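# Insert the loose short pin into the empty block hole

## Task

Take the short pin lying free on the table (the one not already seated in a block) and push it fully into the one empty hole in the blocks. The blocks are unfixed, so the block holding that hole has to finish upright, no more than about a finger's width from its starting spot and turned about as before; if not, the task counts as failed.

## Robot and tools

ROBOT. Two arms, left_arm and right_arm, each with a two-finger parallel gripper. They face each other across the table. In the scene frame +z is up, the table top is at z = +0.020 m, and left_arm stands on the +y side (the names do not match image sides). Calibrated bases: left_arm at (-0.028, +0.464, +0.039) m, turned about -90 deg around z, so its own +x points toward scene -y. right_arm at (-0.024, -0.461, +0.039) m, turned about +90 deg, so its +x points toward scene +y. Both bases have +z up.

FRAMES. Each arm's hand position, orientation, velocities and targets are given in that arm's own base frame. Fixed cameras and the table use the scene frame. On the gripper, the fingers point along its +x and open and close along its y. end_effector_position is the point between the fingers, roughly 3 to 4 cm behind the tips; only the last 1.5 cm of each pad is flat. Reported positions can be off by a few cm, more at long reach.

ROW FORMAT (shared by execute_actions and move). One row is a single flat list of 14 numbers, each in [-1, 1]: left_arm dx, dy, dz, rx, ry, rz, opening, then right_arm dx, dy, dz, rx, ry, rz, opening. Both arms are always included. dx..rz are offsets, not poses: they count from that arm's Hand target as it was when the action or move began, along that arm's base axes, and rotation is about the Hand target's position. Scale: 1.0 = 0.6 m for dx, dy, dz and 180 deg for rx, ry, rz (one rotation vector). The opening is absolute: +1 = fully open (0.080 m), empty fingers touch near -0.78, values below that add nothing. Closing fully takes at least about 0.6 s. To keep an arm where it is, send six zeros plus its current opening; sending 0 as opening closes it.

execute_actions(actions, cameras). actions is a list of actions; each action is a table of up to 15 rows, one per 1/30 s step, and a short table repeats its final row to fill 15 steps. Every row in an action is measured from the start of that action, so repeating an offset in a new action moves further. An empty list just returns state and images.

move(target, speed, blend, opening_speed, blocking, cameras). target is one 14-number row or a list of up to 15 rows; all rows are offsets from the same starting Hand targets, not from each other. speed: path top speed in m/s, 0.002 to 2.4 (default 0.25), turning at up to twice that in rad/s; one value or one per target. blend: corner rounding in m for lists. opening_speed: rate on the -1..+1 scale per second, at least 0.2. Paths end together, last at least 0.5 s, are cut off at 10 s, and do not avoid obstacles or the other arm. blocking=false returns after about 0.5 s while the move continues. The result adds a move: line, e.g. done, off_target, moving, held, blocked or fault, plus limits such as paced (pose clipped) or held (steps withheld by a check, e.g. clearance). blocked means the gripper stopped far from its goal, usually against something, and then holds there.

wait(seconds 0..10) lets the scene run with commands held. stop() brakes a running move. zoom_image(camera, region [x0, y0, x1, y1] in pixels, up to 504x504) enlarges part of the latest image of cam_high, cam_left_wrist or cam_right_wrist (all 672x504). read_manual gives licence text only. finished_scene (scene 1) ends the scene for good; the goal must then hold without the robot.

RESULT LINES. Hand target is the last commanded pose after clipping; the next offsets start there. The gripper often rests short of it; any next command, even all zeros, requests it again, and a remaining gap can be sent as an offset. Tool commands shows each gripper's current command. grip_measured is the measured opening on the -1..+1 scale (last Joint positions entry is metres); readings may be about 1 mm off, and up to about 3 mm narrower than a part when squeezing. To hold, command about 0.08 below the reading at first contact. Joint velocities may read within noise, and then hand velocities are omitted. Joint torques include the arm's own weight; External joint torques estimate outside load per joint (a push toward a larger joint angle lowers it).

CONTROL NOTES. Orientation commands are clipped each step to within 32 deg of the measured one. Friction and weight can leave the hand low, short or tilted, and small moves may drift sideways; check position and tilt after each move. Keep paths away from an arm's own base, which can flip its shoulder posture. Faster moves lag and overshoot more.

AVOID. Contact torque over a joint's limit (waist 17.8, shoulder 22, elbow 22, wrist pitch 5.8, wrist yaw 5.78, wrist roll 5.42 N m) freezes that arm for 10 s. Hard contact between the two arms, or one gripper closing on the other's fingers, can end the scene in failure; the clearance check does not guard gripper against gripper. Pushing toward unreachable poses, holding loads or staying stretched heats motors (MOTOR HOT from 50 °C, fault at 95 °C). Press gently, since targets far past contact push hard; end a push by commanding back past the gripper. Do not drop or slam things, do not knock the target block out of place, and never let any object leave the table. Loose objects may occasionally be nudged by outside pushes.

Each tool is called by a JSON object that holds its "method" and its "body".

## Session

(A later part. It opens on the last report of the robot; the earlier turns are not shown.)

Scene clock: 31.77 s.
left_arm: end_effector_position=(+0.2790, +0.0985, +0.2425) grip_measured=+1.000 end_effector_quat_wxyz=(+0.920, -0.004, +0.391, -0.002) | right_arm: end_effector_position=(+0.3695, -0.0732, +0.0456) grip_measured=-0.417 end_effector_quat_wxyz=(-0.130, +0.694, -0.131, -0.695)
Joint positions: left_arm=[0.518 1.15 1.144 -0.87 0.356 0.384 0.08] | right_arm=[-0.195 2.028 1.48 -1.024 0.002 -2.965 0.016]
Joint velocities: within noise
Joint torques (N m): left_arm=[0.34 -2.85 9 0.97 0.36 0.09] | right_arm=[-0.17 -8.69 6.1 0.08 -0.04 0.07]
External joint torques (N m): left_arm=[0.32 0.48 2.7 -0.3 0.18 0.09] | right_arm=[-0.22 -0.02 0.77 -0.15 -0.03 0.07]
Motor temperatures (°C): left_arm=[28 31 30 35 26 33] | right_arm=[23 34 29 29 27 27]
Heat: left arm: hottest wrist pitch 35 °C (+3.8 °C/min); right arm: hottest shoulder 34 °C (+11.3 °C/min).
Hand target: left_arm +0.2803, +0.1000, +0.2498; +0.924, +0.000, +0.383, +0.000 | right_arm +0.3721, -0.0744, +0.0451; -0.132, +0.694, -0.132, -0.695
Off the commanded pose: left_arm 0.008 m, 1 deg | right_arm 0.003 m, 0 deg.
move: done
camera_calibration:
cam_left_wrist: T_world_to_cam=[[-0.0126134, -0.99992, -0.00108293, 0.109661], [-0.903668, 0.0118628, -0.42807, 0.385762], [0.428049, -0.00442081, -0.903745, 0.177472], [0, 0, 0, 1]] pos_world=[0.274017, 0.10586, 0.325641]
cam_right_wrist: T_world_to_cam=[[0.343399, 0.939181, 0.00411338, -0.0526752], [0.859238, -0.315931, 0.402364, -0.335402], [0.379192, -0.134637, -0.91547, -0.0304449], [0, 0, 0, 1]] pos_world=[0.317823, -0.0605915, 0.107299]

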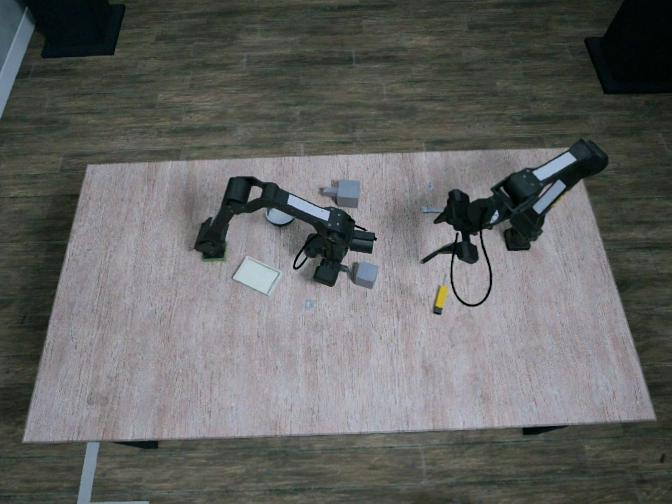

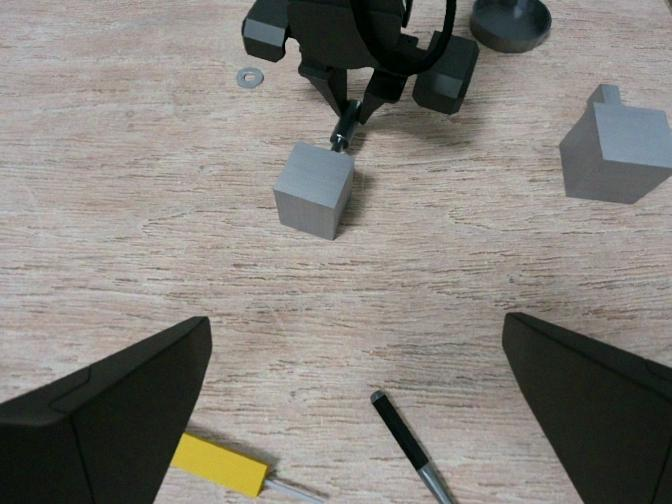

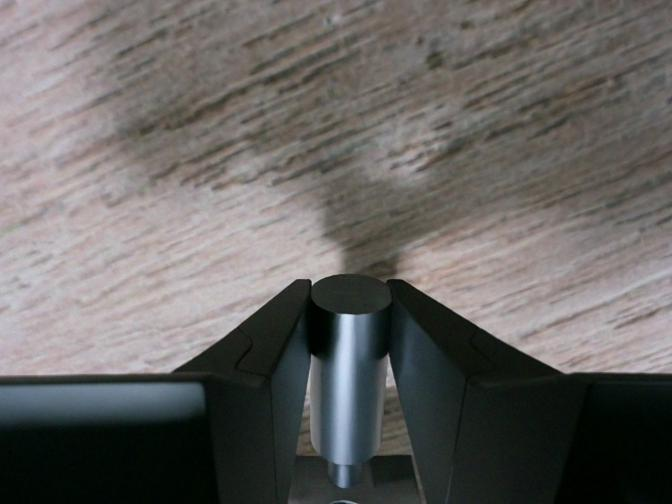

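{"method": "move", "body": {"target": [0,0,0,0,0,0,1,0.0317,-0.0107,0.0008,0,0,-0.005,-0.55], "speed": 0.06, "cameras": ["cam_right_wrist","cam_left_wrist"]}}

{"method": "zoom_image", "body": {"camera": "cam_right_wrist", "region": [270, 420, 430, 504]}}

{"method": "zoom_image", "body": {"camera": "cam_left_wrist", "region": [255, 60, 395, 245]}}

Scene clock: 33.57 s.
left_arm: end_effector_position=(+0.2790, +0.0985, +0.2425) grip_measured=+1.000 end_effector_quat_wxyz=(+0.920, -0.004, +0.391, -0.002) | right_arm: end_effector_position=(+0.3887, -0.0796, +0.0464) grip_measured=-0.417 end_effector_quat_wxyz=(-0.135, +0.694, -0.137, -0.694)
Joint positions: left_arm=[0.518 1.15 1.144 -0.87 0.356 0.384 0.08] | right_arm=[-0.201 2.102 1.594 -1.065 0.002 -2.956 0.016]
Joint velocities: within noise
Joint torques (N m): left_arm=[0.35 -2.82 8.98 0.97 0.35 0.09] | right_arm=[-0.15 -9.26 6.32 0.08 -0.04 0.08]
External joint torques (N m): left_arm=[0.33 0.44 2.7 -0.3 0.18 0.09] | right_arm=[-0.17 -0.07 0.94 -0.16 -0.03 0.08]
Motor temperatures (°C): left_arm=[28 31 30 35 26 33] | right_arm=[23 34 29 29 27 27]
Heat: left arm: hottest wrist pitch 35 °C (+3.6 °C/min); right arm: hottest shoulder 34 °C (+10.7 °C/min).
Hand target: left_arm +0.2803, +0.1000, +0.2498; +0.924, +0.000, +0.383, +0.000 | right_arm +0.3911, -0.0808, +0.0457; -0.137, +0.693, -0.138, -0.694
Off the commanded pose: left_arm 0.008 m, 1 deg | right_arm 0.003 m, 0 deg.
move: done
camera_calibration:
cam_left_wrist: T_world_to_cam=[[-0.0126134, -0.99992, -0.00108293, 0.109661], [-0.903668, 0.0118628, -0.42807, 0.385762], [0.428049, -0.00442081, -0.903745, 0.177472], [0, 0, 0, 1]] pos_world=[0.274017, 0.10586, 0.325641]
cam_right_wrist: T_world_to_cam=[[0.35804, 0.933697, 0.00416364, -0.0593482], [0.854071, -0.329302, 0.402645, -0.353236], [0.377319, -0.140607, -0.915347, -0.0375559], [0, 0, 0, 1]] pos_world=[0.337108, -0.0661887, 0.108099]
Images, in order (width x height): cam_left_wrist 672x504, cam_right_wrist 672x504.

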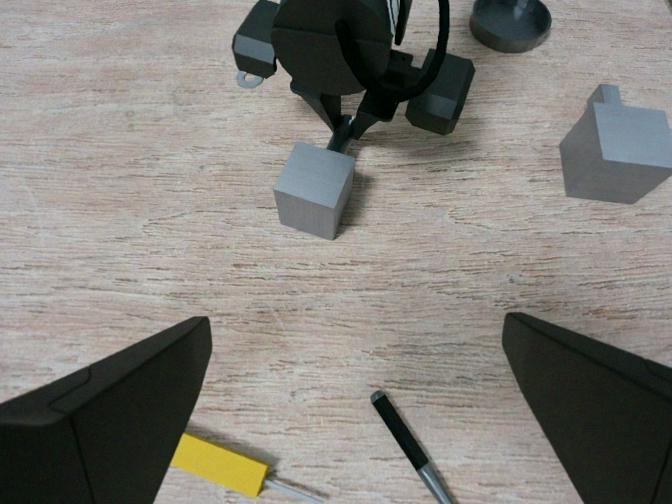

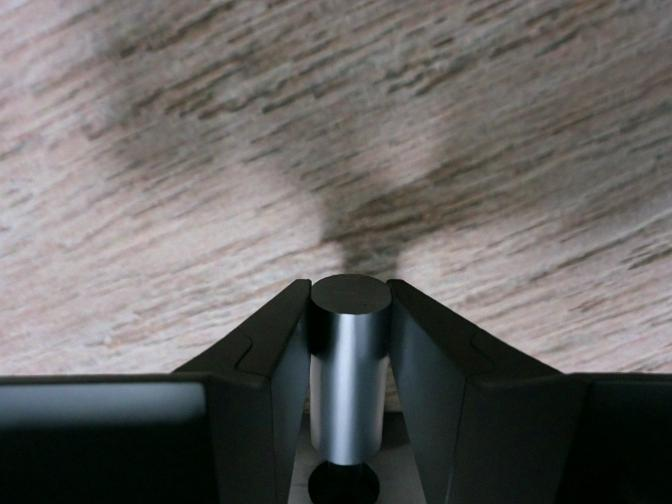

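Scaled by 3.150 from the camera's 672x504 image, which has a finer 960x720 frame.

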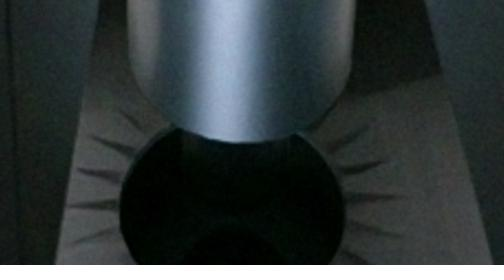

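Scaled by 2.724 from the camera's 672x504 image, which has a finer 960x720 frame.

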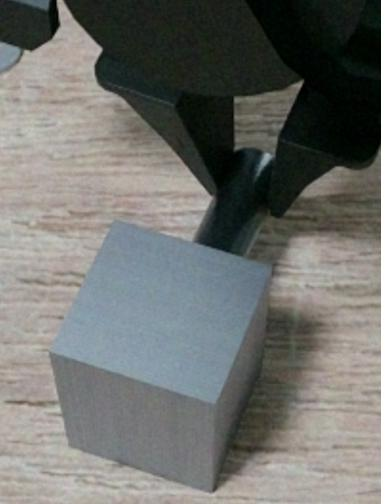

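{"method": "move", "body": {"target": [0,0,0,0,0,0,1,0.0215,-0.0092,0,0,0,0,-0.55], "speed": 0.05, "cameras": ["cam_right_wrist","cam_left_wrist"]}}

{"method": "zoom_image", "body": {"camera": "cam_right_wrist", "region": [270, 420, 430, 504]}}

Scene clock: 34.87 s.
left_arm: end_effector_position=(+0.2790, +0.0985, +0.2425) grip_measured=+1.000 end_effector_quat_wxyz=(+0.920, -0.004, +0.391, -0.002) | right_arm: end_effector_position=(+0.3990, -0.0842, +0.0462) grip_measured=-0.417 end_effector_quat_wxyz=(-0.137, +0.690, -0.138, -0.697)
Joint positions: left_arm=[0.518 1.15 1.144 -0.87 0.356 0.384 0.08] | right_arm=[-0.207 2.153 1.674 -1.103 0.002 -2.958 0.016]
Joint velocities: within noise
Joint torques (N m): left_arm=[0.36 -2.84 8.98 0.96 0.36 0.09] | right_arm=[-0.21 -9.38 6.71 0.62 -0.04 -0.1]
External joint torques (N m): left_arm=[0.37 0.5 2.67 -0.3 0.17 0.08] | right_arm=[-0.2 0.21 1.3 0.41 -0.03 -0.1]
Motor temperatures (°C): left_arm=[28 31 30 35 26 33] | right_arm=[23 34 29 29 27 27]
Heat: left arm: hottest wrist pitch 35 °C (+3.4 °C/min); right arm: hottest shoulder 34 °C (+10.3 °C/min).
Hand target: left_arm +0.2803, +0.1000, +0.2498; +0.924, +0.000, +0.383, +0.000 | right_arm +0.4040, -0.0864, +0.0455; -0.137, +0.693, -0.138, -0.694
Off the commanded pose: left_arm 0.008 m, 1 deg | right_arm 0.005 m, 1 deg.
move: done
camera_calibration:
cam_left_wrist: T_world_to_cam=[[-0.0126134, -0.99992, -0.00108293, 0.109661], [-0.903668, 0.0118628, -0.42807, 0.385762], [0.428049, -0.00442081, -0.903745, 0.177472], [0, 0, 0, 1]] pos_world=[0.274017, 0.10586, 0.325641]
cam_right_wrist: T_world_to_cam=[[0.362018, 0.932168, 0.00251377, -0.0603053], [0.856529, -0.333705, 0.393699, -0.364455], [0.367833, -0.140373, -0.919236, -0.0383342], [0, 0, 0, 1]] pos_world=[0.348098, -0.0707867, 0.108399]
Images, in order (width x height): cam_left_wrist 672x504, cam_right_wrist 672x504.

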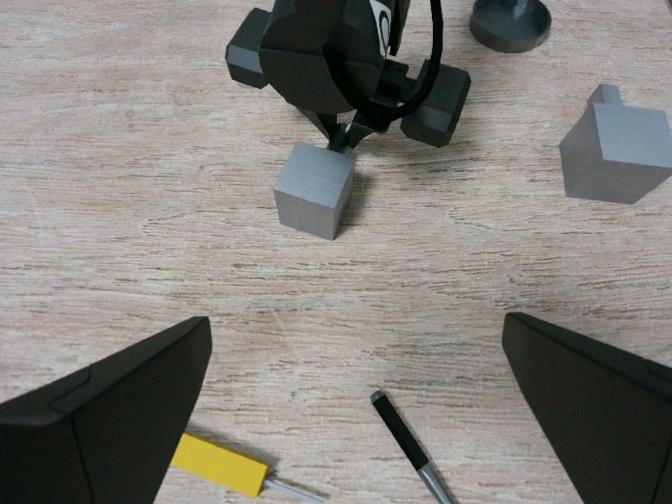

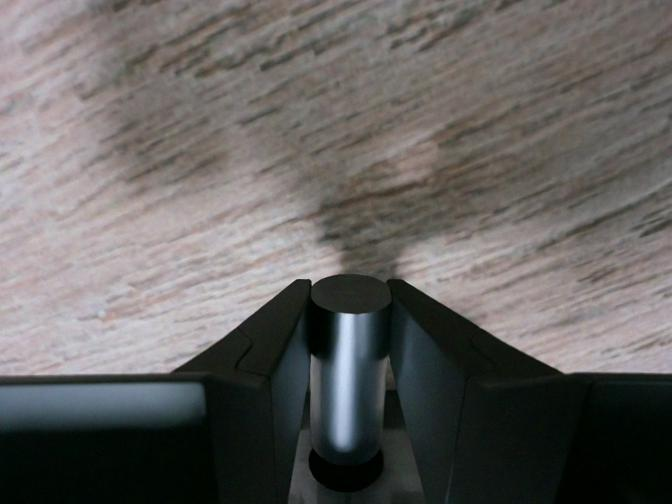

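Scaled by 3.150 from the camera's 672x504 image, which has a finer 960x720 frame.

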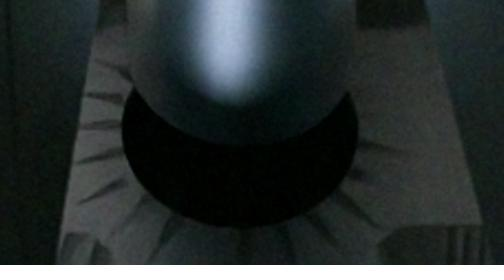

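{"method": "move", "body": {"target": [0,0,0,0,0,0,1,0.0062,-0.0025,0,-0.0012,-0.0029,0,-0.55], "speed": 0.05, "cameras": ["cam_right_wrist"]}}

{"method": "zoom_image", "body": {"camera": "cam_right_wrist", "region": [270, 420, 430, 504]}}

Scene clock: 36.17 s.
left_arm: end_effector_position=(+0.2790, +0.0985, +0.2425) grip_measured=+1.000 end_effector_quat_wxyz=(+0.920, -0.004, +0.391, -0.002) | right_arm: end_effector_position=(+0.4018, -0.0850, +0.0461) grip_measured=-0.417 end_effector_quat_wxyz=(-0.136, +0.691, -0.138, -0.696)
Joint positions: left_arm=[0.518 1.15 1.144 -0.87 0.356 0.384 0.08] | right_arm=[-0.208 2.16 1.685 -1.102 0.002 -2.959 0.016]
Joint velocities: within noise
Joint torques (N m): left_arm=[0.36 -2.84 9.01 0.96 0.37 0.09] | right_arm=[-0.26 -9.45 6.78 0.97 0.02 -0.09]
External joint torques (N m): left_arm=[0.36 0.46 2.77 -0.28 0.19 0.09] | right_arm=[-0.26 0.14 1.41 0.76 0.02 -0.09]
Motor temperatures (°C): left_arm=[28 31 30 35 26 33] | right_arm=[23 35 29 29 27 27]
Heat: left arm: hottest wrist pitch 35 °C (+3.3 °C/min); right arm: hottest shoulder 35 °C (+11.6 °C/min).
Hand target: left_arm +0.2803, +0.1000, +0.2498; +0.924, +0.000, +0.383, +0.000 | right_arm +0.4077, -0.0879, +0.0455; -0.136, +0.697, -0.138, -0.691
Off the commanded pose: left_arm 0.008 m, 1 deg | right_arm 0.007 m, 1 deg.
move: done
camera_calibration:
cam_right_wrist: T_world_to_cam=[[0.361286, 0.932449, 0.00327285, -0.0603627], [0.854994, -0.332671, 0.397888, -0.366555], [0.372099, -0.140953, -0.917428, -0.0413618], [0, 0, 0, 1]] pos_world=[0.350602, -0.0714874, 0.108099]
Images, in order (width x height): cam_right_wrist 672x504.

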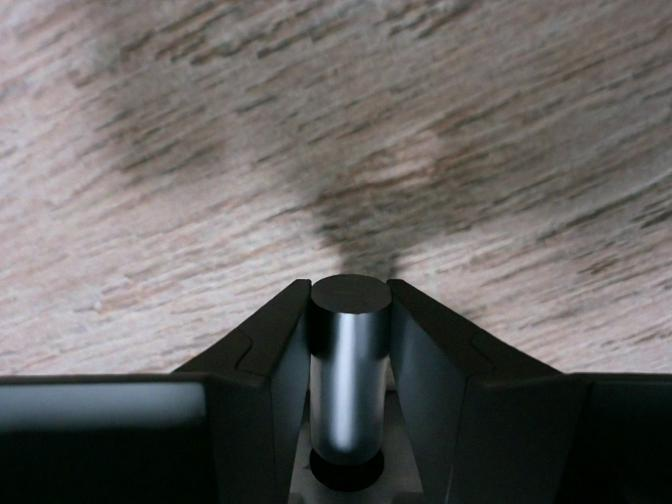

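Scaled by 3.150 from the camera's 672x504 image, which has a finer 960x720 frame.

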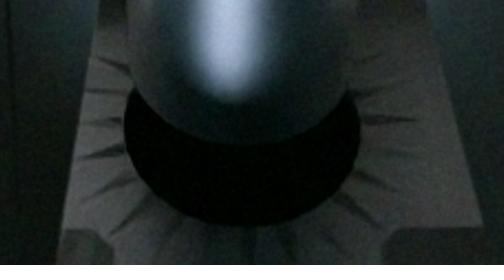

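{"method": "execute_actions", "body": {"actions": []}}

{"method": "zoom_image", "body": {"camera": "cam_left_wrist", "region": [265, 130, 365, 245]}}

Scene clock: 36.33 s.
left_arm: end_effector_position=(+0.2790, +0.0985, +0.2425) grip_measured=+1.000 end_effector_quat_wxyz=(+0.920, -0.004, +0.391, -0.002) | right_arm: end_effector_position=(+0.4018, -0.0850, +0.0461) grip_measured=-0.417 end_effector_quat_wxyz=(-0.136, +0.691, -0.138, -0.696)
Joint positions: left_arm=[0.518 1.15 1.144 -0.87 0.356 0.384 0.08] | right_arm=[-0.208 2.16 1.685 -1.102 0.002 -2.959 0.016]
Joint velocities: within noise
Joint torques (N m): left_arm=[0.35 -2.83 9 0.97 0.35 0.09] | right_arm=[-0.26 -9.43 6.78 0.97 0.03 -0.09]
External joint torques (N m): left_arm=[0.34 0.43 2.72 -0.3 0.17 0.09] | right_arm=[-0.18 0.16 1.39 0.75 0.02 -0.09]
Motor temperatures (°C): left_arm=[28 31 30 35 26 33] | right_arm=[23 35 29 29 27 27]
Heat: left arm: hottest wrist pitch 35 °C (+3.3 °C/min); right arm: hottest shoulder 35 °C (+11.6 °C/min).
Hand target: left_arm +0.2803, +0.1000, +0.2498; +0.924, +0.000, +0.383, +0.000 | right_arm +0.4077, -0.0879, +0.0456; -0.136, +0.697, -0.138, -0.691
Tool commands: left_gripper/opening=+1.0 right_gripper/opening=-0.55
Off the commanded pose: left_arm 0.008 m, 1 deg | right_arm 0.007 m, 1 deg.
camera_calibration:
cam_left_wrist: T_world_to_cam=[[-0.0126134, -0.99992, -0.00108293, 0.109661], [-0.903668, 0.0118628, -0.42807, 0.385762], [0.428049, -0.00442081, -0.903745, 0.177472], [0, 0, 0, 1]] pos_world=[0.274017, 0.10586, 0.325641]
cam_right_wrist: T_world_to_cam=[[0.361286, 0.932449, 0.00327285, -0.0603627], [0.854994, -0.332671, 0.397888, -0.366555], [0.372099, -0.140953, -0.917428, -0.0413618], [0, 0, 0, 1]] pos_world=[0.350602, -0.0714874, 0.108099]

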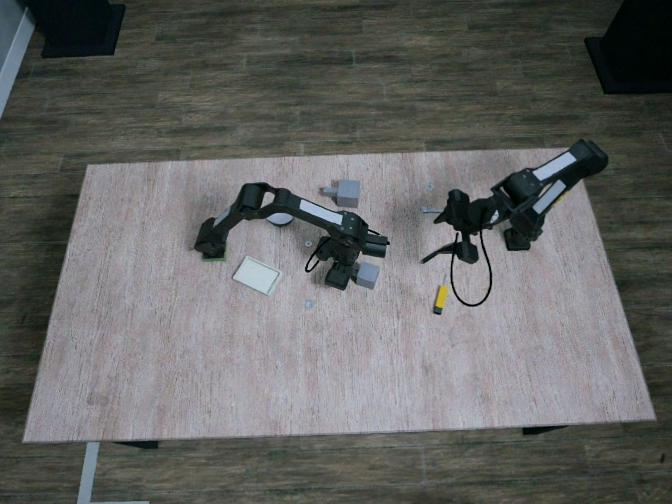

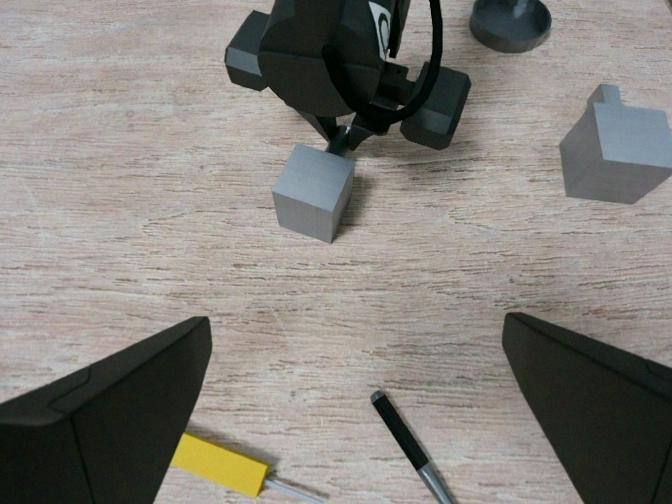

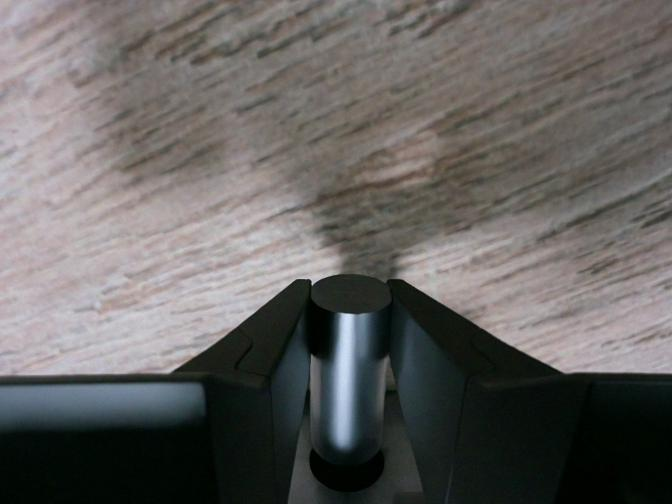

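Scaled by 4.383 from the camera's 672x504 image, which has a finer 960x720 frame.

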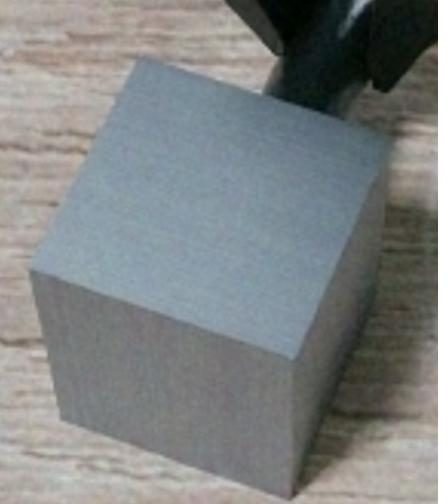

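{"method": "move", "body": {"target": [0.158,0.095,-0.25,-0.0102,-0.0548,-0.1161,-0.8,-0.0139,0.0056,-0.0017,0,0,0,-0.55], "speed": 0.2}}

{"method": "zoom_image", "body": {"camera": "cam_right_wrist", "region": [270, 420, 430, 504]}}

Scene clock: 39.10 s.
left_arm: end_effector_position=(+0.3719, +0.1537, +0.0968) grip_measured=-0.773 end_effector_quat_wxyz=(+0.936, +0.051, +0.301, -0.174) | right_arm: end_effector_position=(+0.4018, -0.0850, +0.0417) grip_measured=-0.417 end_effector_quat_wxyz=(-0.136, +0.696, -0.138, -0.691)
Joint positions: left_arm=[0.655 1.746 0.99 -0.188 0.769 0.753 0] | right_arm=[-0.208 2.153 1.656 -1.067 0.002 -2.959 0.016]
Joint velocities: within noise
Joint torques (N m): left_arm=[0.25 -5.4 7.85 0.99 0.68 0.1] | right_arm=[0.03 -12.68 3.97 0.16 0.01 0.05]
External joint torques (N m): left_arm=[0.23 1.47 2.26 -0.1 0.31 0.1] | right_arm=[0.03 -3.16 -1.39 -0.07 0.02 0.05]
Motor temperatures (°C): left_arm=[28 31 30 35 26 33] | right_arm=[23 35 30 29 27 27]
Heat: left arm: hottest wrist pitch 35 °C (+3.1 °C/min); right arm: hottest shoulder 35 °C (+10.7 °C/min).
Hand target: left_arm +0.3752, +0.1569, +0.1000; +0.938, +0.055, +0.296, -0.174 | right_arm +0.3995, -0.0845, +0.0446; -0.136, +0.697, -0.138, -0.690
Off the commanded pose: left_arm 0.005 m, 1 deg | right_arm 0.004 m, 0 deg.
move: done
camera_calibration:
cam_left_wrist: T_world_to_cam=[[-0.36614, -0.930557, -0.00234894, 0.286909], [-0.753963, 0.298134, -0.585368, 0.322215], [0.545418, -0.212555, -0.810764, -0.0143571], [0, 0, 0, 1]] pos_world=[0.355818, 0.16787, 0.177648]
cam_right_wrist: T_world_to_cam=[[0.361207, 0.93247, 0.00543659, -0.0604386], [0.849748, -0.331553, 0.40988, -0.363103], [0.384003, -0.143431, -0.912123, -0.050605], [0, 0, 0, 1]] pos_world=[0.349809, -0.071289, 0.102999]

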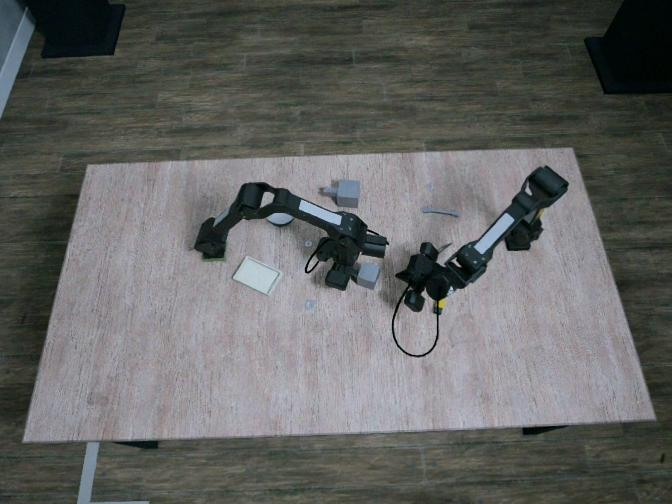

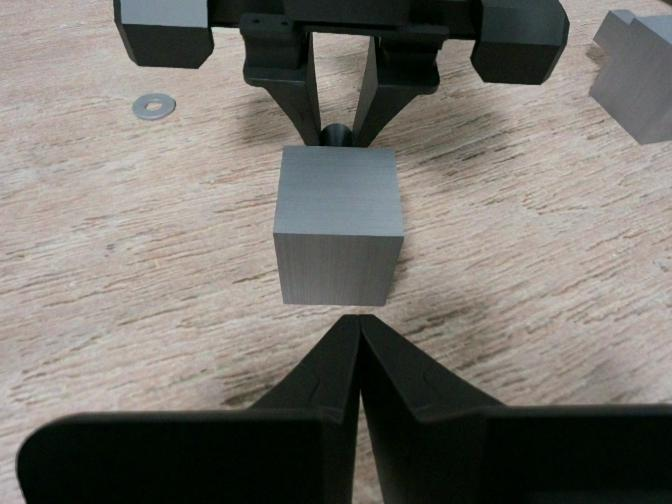

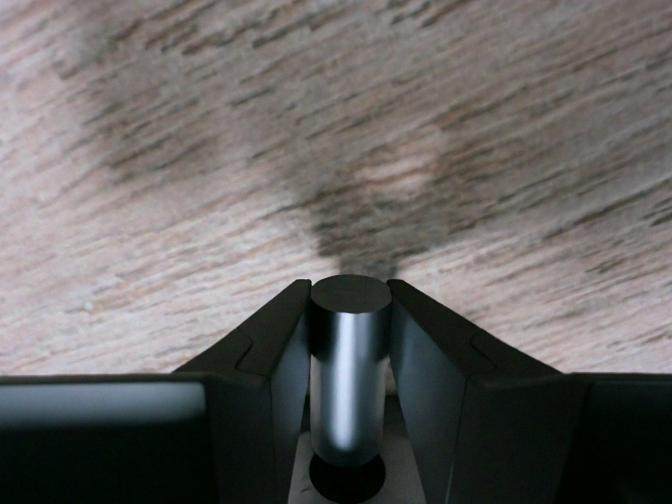

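Scaled by 3.150 from the camera's 672x504 image, which has a finer 960x720 frame.

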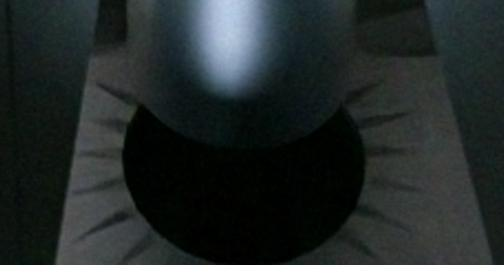

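{"method": "move", "body": {"target": [[0.033,-0.0059,-0.0364,0,0,0,-0.8,-0.0232,0.0095,0.003,0,0,0,-0.55],[0.066,-0.0118,-0.0728,0,0,0,-0.8,-0.0232,0.0095,0.015,0,0,0,-0.55]], "speed": 0.08}}

{"method": "zoom_image", "body": {"camera": "cam_right_wrist", "region": [270, 420, 430, 504]}}

Scene clock: 40.93 s.
left_arm: end_effector_position=(+0.4105, +0.1481, +0.0547) grip_measured=-0.773 end_effector_quat_wxyz=(+0.937, +0.052, +0.299, -0.175) | right_arm: end_effector_position=(+0.3821, -0.0790, +0.0437) grip_measured=-0.417 end_effector_quat_wxyz=(-0.137, +0.687, -0.138, -0.700)
Joint positions: left_arm=[0.577 1.929 1.018 0.03 0.725 0.669 0] | right_arm=[-0.203 2.094 1.571 -1.066 0.002 -2.953 0.016]
Joint velocities: within noise
Joint torques (N m): left_arm=[-0.29 -6.13 7.37 1.08 0.33 -0.09] | right_arm=[0.19 -13.04 5.81 0.05 0.02 0.07]
External joint torques (N m): left_arm=[-0.29 1.73 2.09 -0.1 0 -0.09] | right_arm=[0.16 -3.95 0.46 -0.18 0.04 0.07]
Motor temperatures (°C): left_arm=[28 31 30 35 26 33] | right_arm=[23 36 30 29 27 27]
Heat: left arm: hottest wrist pitch 35 °C (+2.9 °C/min); right arm: hottest shoulder 36 °C (+11.7 °C/min).
Hand target: left_arm +0.4148, +0.1500, +0.0563; +0.938, +0.055, +0.296, -0.173 | right_arm +0.3855, -0.0789, +0.0536; -0.136, +0.697, -0.138, -0.690
Off the commanded pose: left_arm 0.005 m, 1 deg | right_arm 0.010 m, 2 deg.
move: off_target (right_arm)
camera_calibration:
cam_left_wrist: T_world_to_cam=[[-0.368218, -0.929724, -0.00536887, 0.296589], [-0.749986, 0.300435, -0.589288, 0.326611], [0.549488, -0.21296, -0.807905, -0.0725459], [0, 0, 0, 1]] pos_world=[0.394026, 0.162171, 0.13545]
cam_right_wrist: T_world_to_cam=[[0.362724, 0.931896, 0.00133914, -0.0593363], [0.859027, -0.334917, 0.387174, -0.348055], [0.361254, -0.139287, -0.922006, -0.0309526], [0, 0, 0, 1]] pos_world=[0.331693, -0.0655856, 0.106299]

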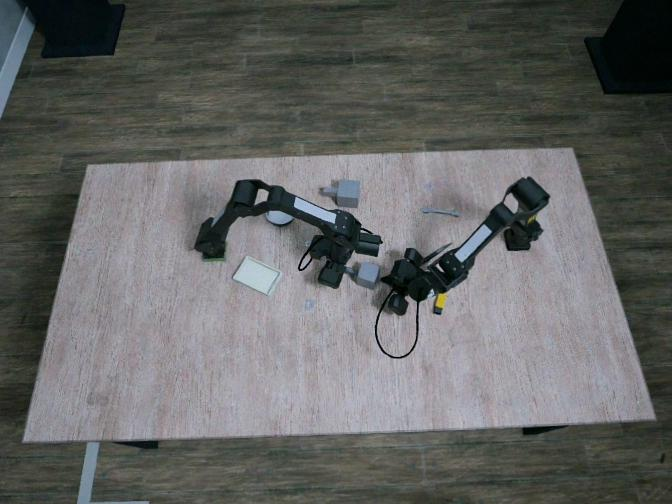

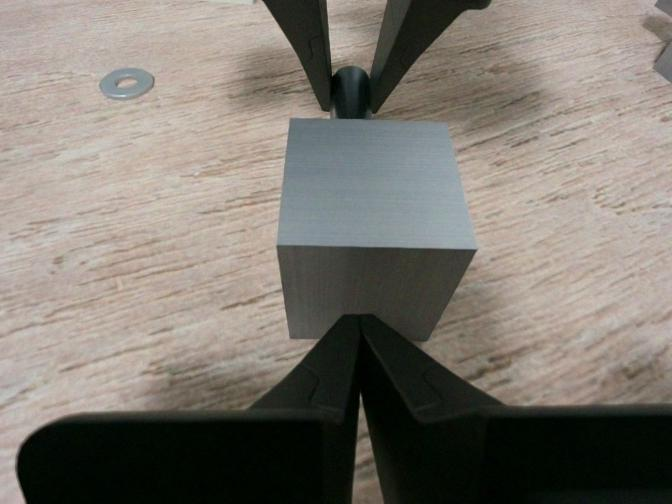

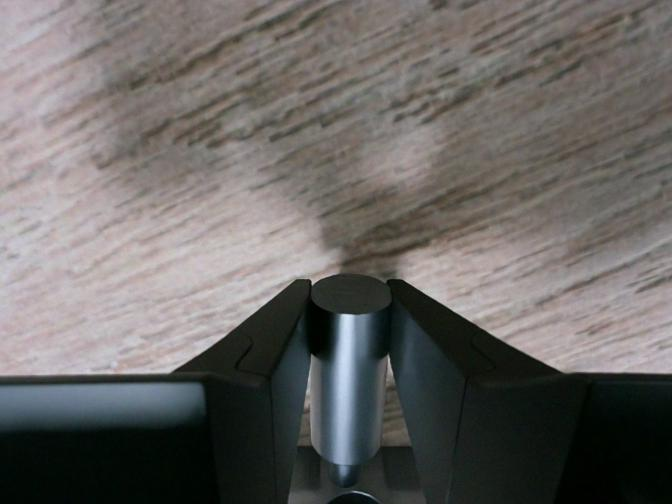

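Scaled by 3.150 from the camera's 672x504 image, which has a finer 960x720 frame.

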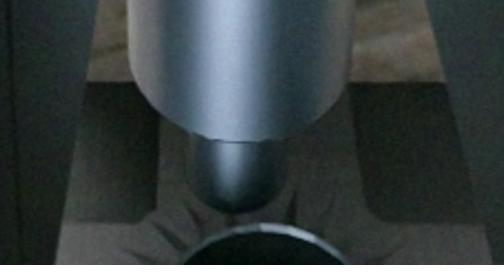

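{"method": "move", "body": {"target": [0,0,0,0,0,0,-0.8,-0.008,0.003,0.012,0,0,0,-0.55], "speed": 0.1}}

{"method": "zoom_image", "body": {"camera": "cam_right_wrist", "region": [270, 420, 430, 504]}}

Scene clock: 41.87 s.
left_arm: end_effector_position=(+0.4106, +0.1482, +0.0548) grip_measured=-0.773 end_effector_quat_wxyz=(+0.937, +0.052, +0.299, -0.174) | right_arm: end_effector_position=(+0.3802, -0.0779, +0.0537) grip_measured=-0.417 end_effector_quat_wxyz=(-0.137, +0.691, -0.138, -0.696)
Joint positions: left_arm=[0.577 1.929 1.018 0.03 0.725 0.669 0] | right_arm=[-0.201 2.067 1.571 -1.083 0.002 -2.951 0.016]
Joint velocities: within noise
Joint torques (N m): left_arm=[-0.27 -6.12 7.4 1.07 0.33 -0.08] | right_arm=[0.17 -12.8 4.92 0.06 0.01 0.07]
External joint torques (N m): left_arm=[-0.28 1.72 2.17 -0.09 -0.01 -0.08] | right_arm=[0.17 -3.84 -0.44 -0.15 0.02 0.07]
Motor temperatures (°C): left_arm=[28 31 31 35 26 33] | right_arm=[23 36 30 29 27 27]
Heat: left arm: hottest wrist pitch 35 °C (+2.9 °C/min); right arm: hottest shoulder 36 °C (+11.5 °C/min).
Hand target: left_arm +0.4148, +0.1500, +0.0563; +0.938, +0.055, +0.296, -0.173 | right_arm +0.3807, -0.0771, +0.0608; -0.136, +0.697, -0.138, -0.690
Off the commanded pose: left_arm 0.005 m, 1 deg | right_arm 0.007 m, 1 deg.
move: done
camera_calibration:
cam_left_wrist: T_world_to_cam=[[-0.367986, -0.929816, -0.00539249, 0.296516], [-0.749957, 0.300223, -0.589432, 0.326654], [0.549682, -0.212858, -0.8078, -0.0726531], [0, 0, 0, 1]] pos_world=[0.394026, 0.162171, 0.13545]
cam_right_wrist: T_world_to_cam=[[0.36272, 0.931893, 0.00297563, -0.059843], [0.855091, -0.334093, 0.396487, -0.348846], [0.370478, -0.141269, -0.918035, -0.0248269], [0, 0, 0, 1]] pos_world=[0.329199, -0.0642869, 0.115699]

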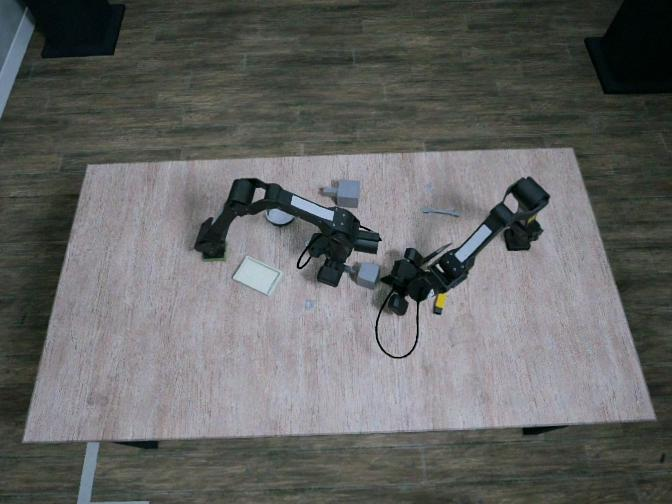

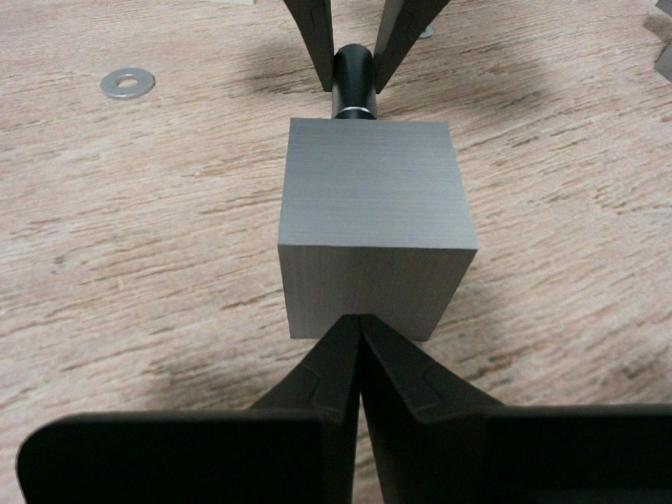

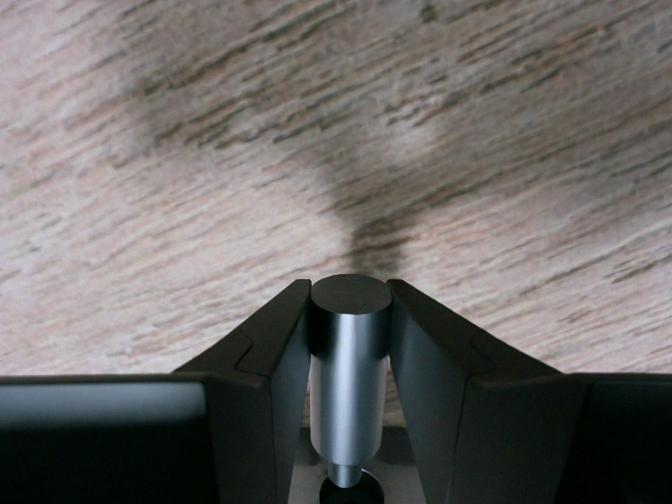

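Scaled by 3.150 from the camera's 672x504 image, which has a finer 960x720 frame.

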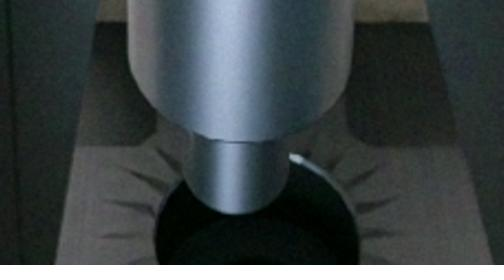

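{"method": "zoom_image", "body": {"camera": "cam_left_wrist", "region": [310, 20, 410, 130]}}

{"method": "zoom_image", "body": {"camera": "cam_left_wrist", "region": [270, 100, 490, 350]}}

Scaled by 4.582 from the camera's 672x504 image, which has a finer 960x720 frame.

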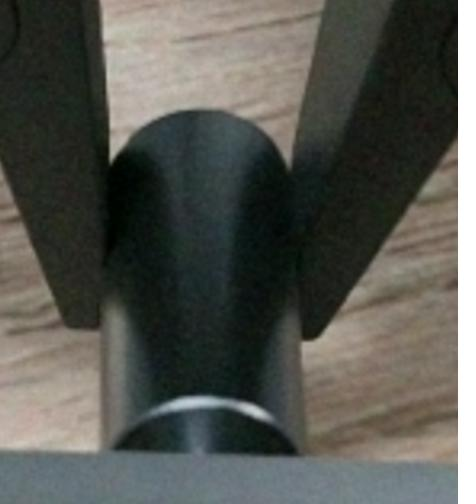

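Scaled by 2.016 from the camera's 672x504 image, which has a finer 960x720 frame.

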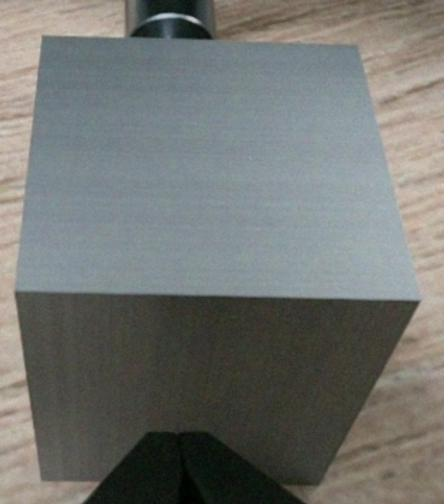

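{"method": "move", "body": {"target": [0.0093,-0.0036,0,0,0,0,-0.8,0.026,-0.0072,-0.028,0,0,0,-0.55], "speed": 0.05}}

{"method": "zoom_image", "body": {"camera": "cam_right_wrist", "region": [270, 420, 430, 504]}}

{"method": "zoom_image", "body": {"camera": "cam_left_wrist", "region": [270, 100, 490, 350]}}

Scene clock: 44.87 s.
left_arm: end_effector_position=(+0.4159, +0.1463, +0.0548) grip_measured=-0.773 end_effector_quat_wxyz=(+0.937, +0.052, +0.299, -0.174) | right_arm: end_effector_position=(+0.3930, -0.0805, +0.0444) grip_measured=-0.417 end_effector_quat_wxyz=(-0.137, +0.695, -0.138, -0.692)
Joint positions: left_arm=[0.564 1.939 1.031 0.036 0.716 0.655 0] | right_arm=[-0.201 2.116 1.609 -1.059 0.002 -2.951 0.016]
Joint velocities: within noise
Joint torques (N m): left_arm=[-0.38 -6.17 7.46 1.08 0.32 -0.09] | right_arm=[0 -9.5 6.25 0.36 0.02 -0.03]
External joint torques (N m): left_arm=[-0.41 1.84 2.14 -0.12 -0.01 -0.09] | right_arm=[0 -0.15 0.83 0.11 0.03 -0.03]
Motor temperatures (°C): left_arm=[28 32 31 35 26 33] | right_arm=[23 36 29 29 27 27]
Heat: left arm: hottest wrist pitch 35 °C (+2.7 °C/min); right arm: hottest shoulder 36 °C (+10.7 °C/min).
Hand target: left_arm +0.4204, +0.1477, +0.0563; +0.938, +0.055, +0.296, -0.173 | right_arm +0.3963, -0.0814, +0.0440; -0.136, +0.697, -0.138, -0.690
Off the commanded pose: left_arm 0.005 m, 1 deg | right_arm 0.003 m, 0 deg.
move: done
camera_calibration:
cam_left_wrist: T_world_to_cam=[[-0.367529, -0.929997, -0.00530684, 0.296627], [-0.750115, 0.299805, -0.589444, 0.331301], [0.549772, -0.212657, -0.807792, -0.0760186], [0, 0, 0, 1]] pos_world=[0.399326, 0.160371, 0.13545]
cam_right_wrist: T_world_to_cam=[[0.362687, 0.931897, 0.00508577, -0.0620494], [0.850284, -0.333148, 0.407467, -0.355482], [0.381412, -0.143459, -0.913206, -0.0431052], [0, 0, 0, 1]] pos_world=[0.341206, -0.0667883, 0.105799]

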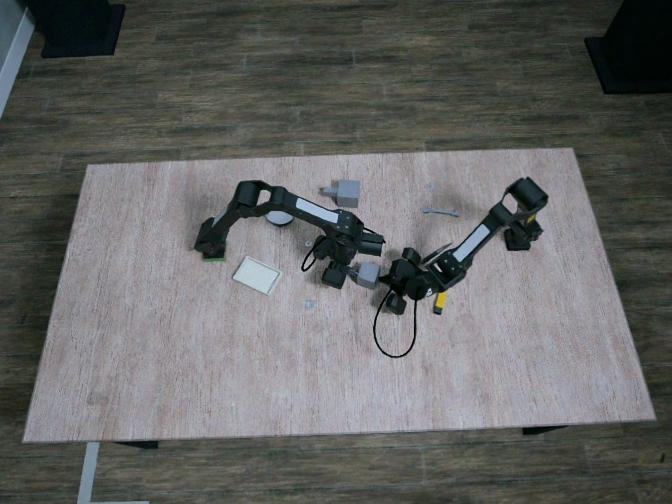

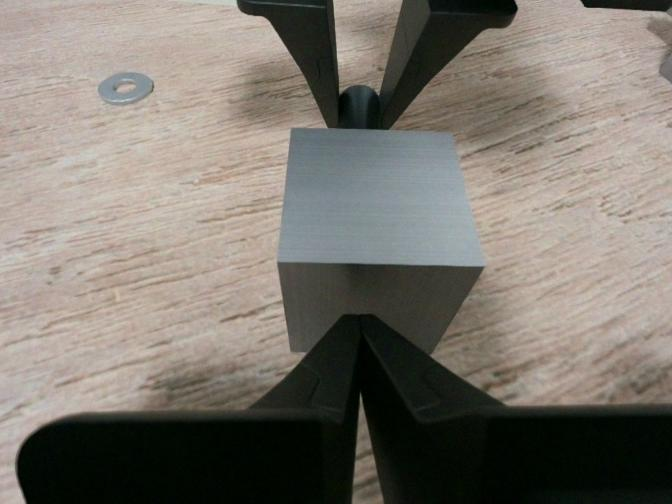

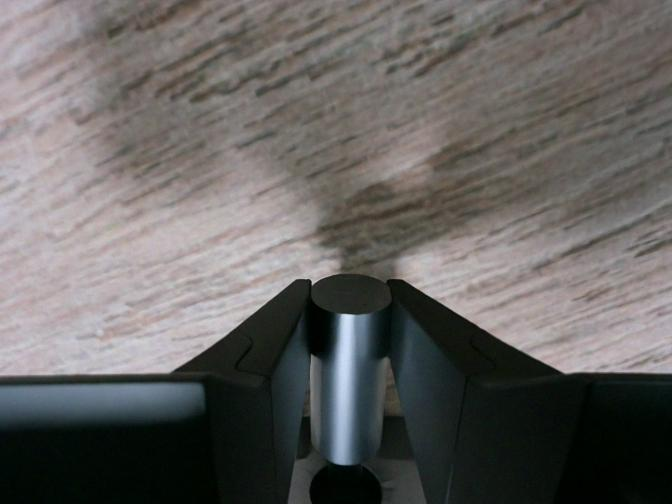

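Scaled by 3.150 from the camera's 672x504 image, which has a finer 960x720 frame.

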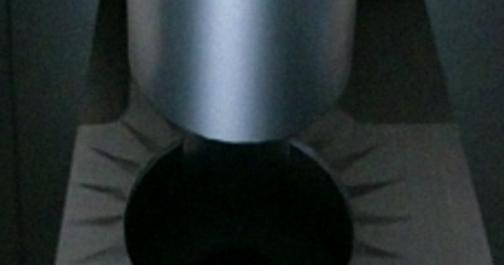

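Scaled by 2.016 from the camera's 672x504 image, which has a finer 960x720 frame.

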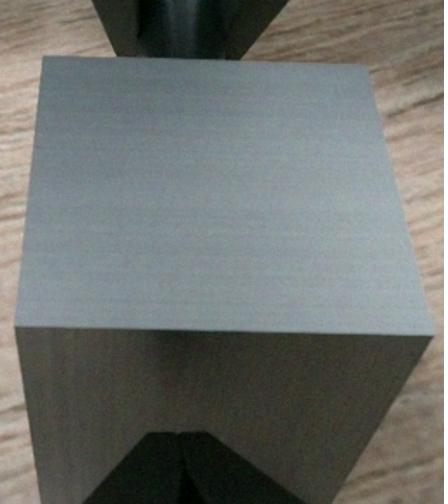

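{"method": "move", "body": {"target": [-0.0022,-0.0057,0,0,0,0,-0.8,0.0097,-0.003,0.0025,0,0,0,-0.55], "speed": 0.05, "cameras": ["cam_right_wrist","cam_left_wrist"]}}

{"method": "zoom_image", "body": {"camera": "cam_right_wrist", "region": [270, 420, 430, 504]}}

Scene clock: 45.90 s.
left_arm: end_effector_position=(+0.4178, +0.1450, +0.0555) grip_measured=-0.773 end_effector_quat_wxyz=(+0.937, +0.054, +0.297, -0.174) | right_arm: end_effector_position=(+0.3997, -0.0818, +0.0463) grip_measured=-0.417 end_effector_quat_wxyz=(-0.137, +0.697, -0.138, -0.691)
Joint positions: left_arm=[0.558 1.939 1.031 0.044 0.712 0.649 0] | right_arm=[-0.201 2.137 1.649 -1.074 0.002 -2.951 0.016]
Joint velocities: within noise
Joint torques (N m): left_arm=[-0.39 -7.06 5.74 1.09 0.31 -0.09] | right_arm=[-0.11 -9.49 6.39 0.11 0.02 -0.08]
External joint torques (N m): left_arm=[-0.39 0.85 0.52 -0.08 -0.02 -0.1] | right_arm=[-0.16 0 0.94 -0.15 0.03 -0.08]
Motor temperatures (°C): left_arm=[28 32 31 35 26 33] | right_arm=[23 36 30 29 27 27]
Heat: left arm: hottest wrist pitch 35 °C (+2.6 °C/min); right arm: hottest shoulder 36 °C (+10.5 °C/min).
Hand target: left_arm +0.4190, +0.1443, +0.0562; +0.938, +0.055, +0.296, -0.173 | right_arm +0.4021, -0.0832, +0.0455; -0.136, +0.697, -0.138, -0.691
Off the commanded pose: left_arm 0.002 m, 0 deg | right_arm 0.003 m, 0 deg.
move: done
camera_calibration:
cam_left_wrist: T_world_to_cam=[[-0.367339, -0.93004, -0.00930405, 0.296212], [-0.747867, 0.301304, -0.591533, 0.332542], [0.552953, -0.210335, -0.806227, -0.0785304], [0, 0, 0, 1]] pos_world=[0.400931, 0.158775, 0.136152]
cam_right_wrist: T_world_to_cam=[[0.362611, 0.931923, 0.00574844, -0.0632113], [0.848622, -0.332736, 0.411251, -0.361853], [0.385167, -0.144246, -0.911504, -0.0457232], [0, 0, 0, 1]] pos_world=[0.347609, -0.0680889, 0.107499]
Images, in order (width x height): cam_left_wrist 672x504, cam_right_wrist 672x504.

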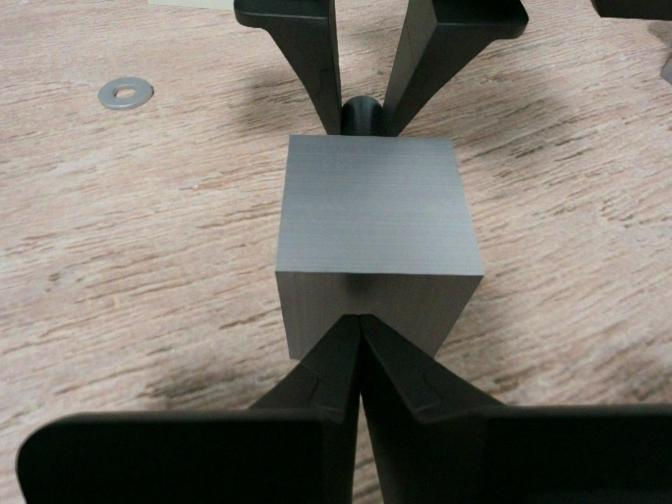

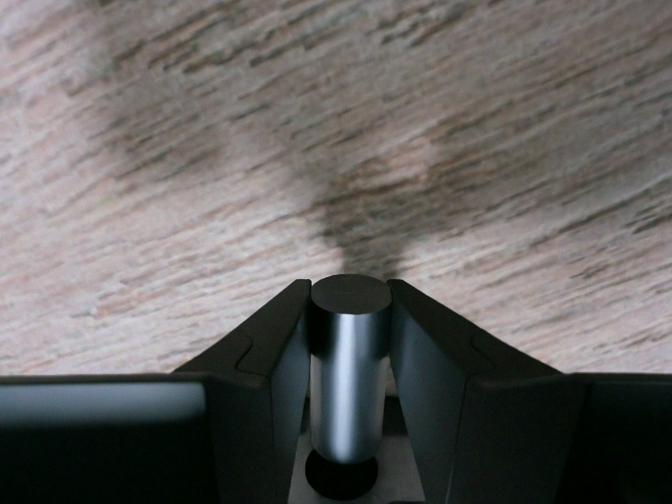

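Scaled by 3.150 from the camera's 672x504 image, which has a finer 960x720 frame.

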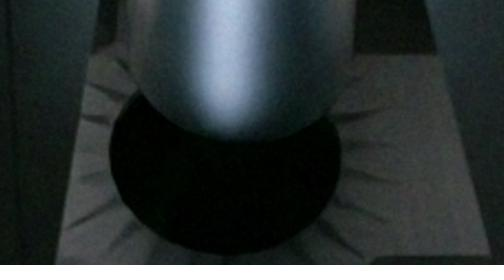

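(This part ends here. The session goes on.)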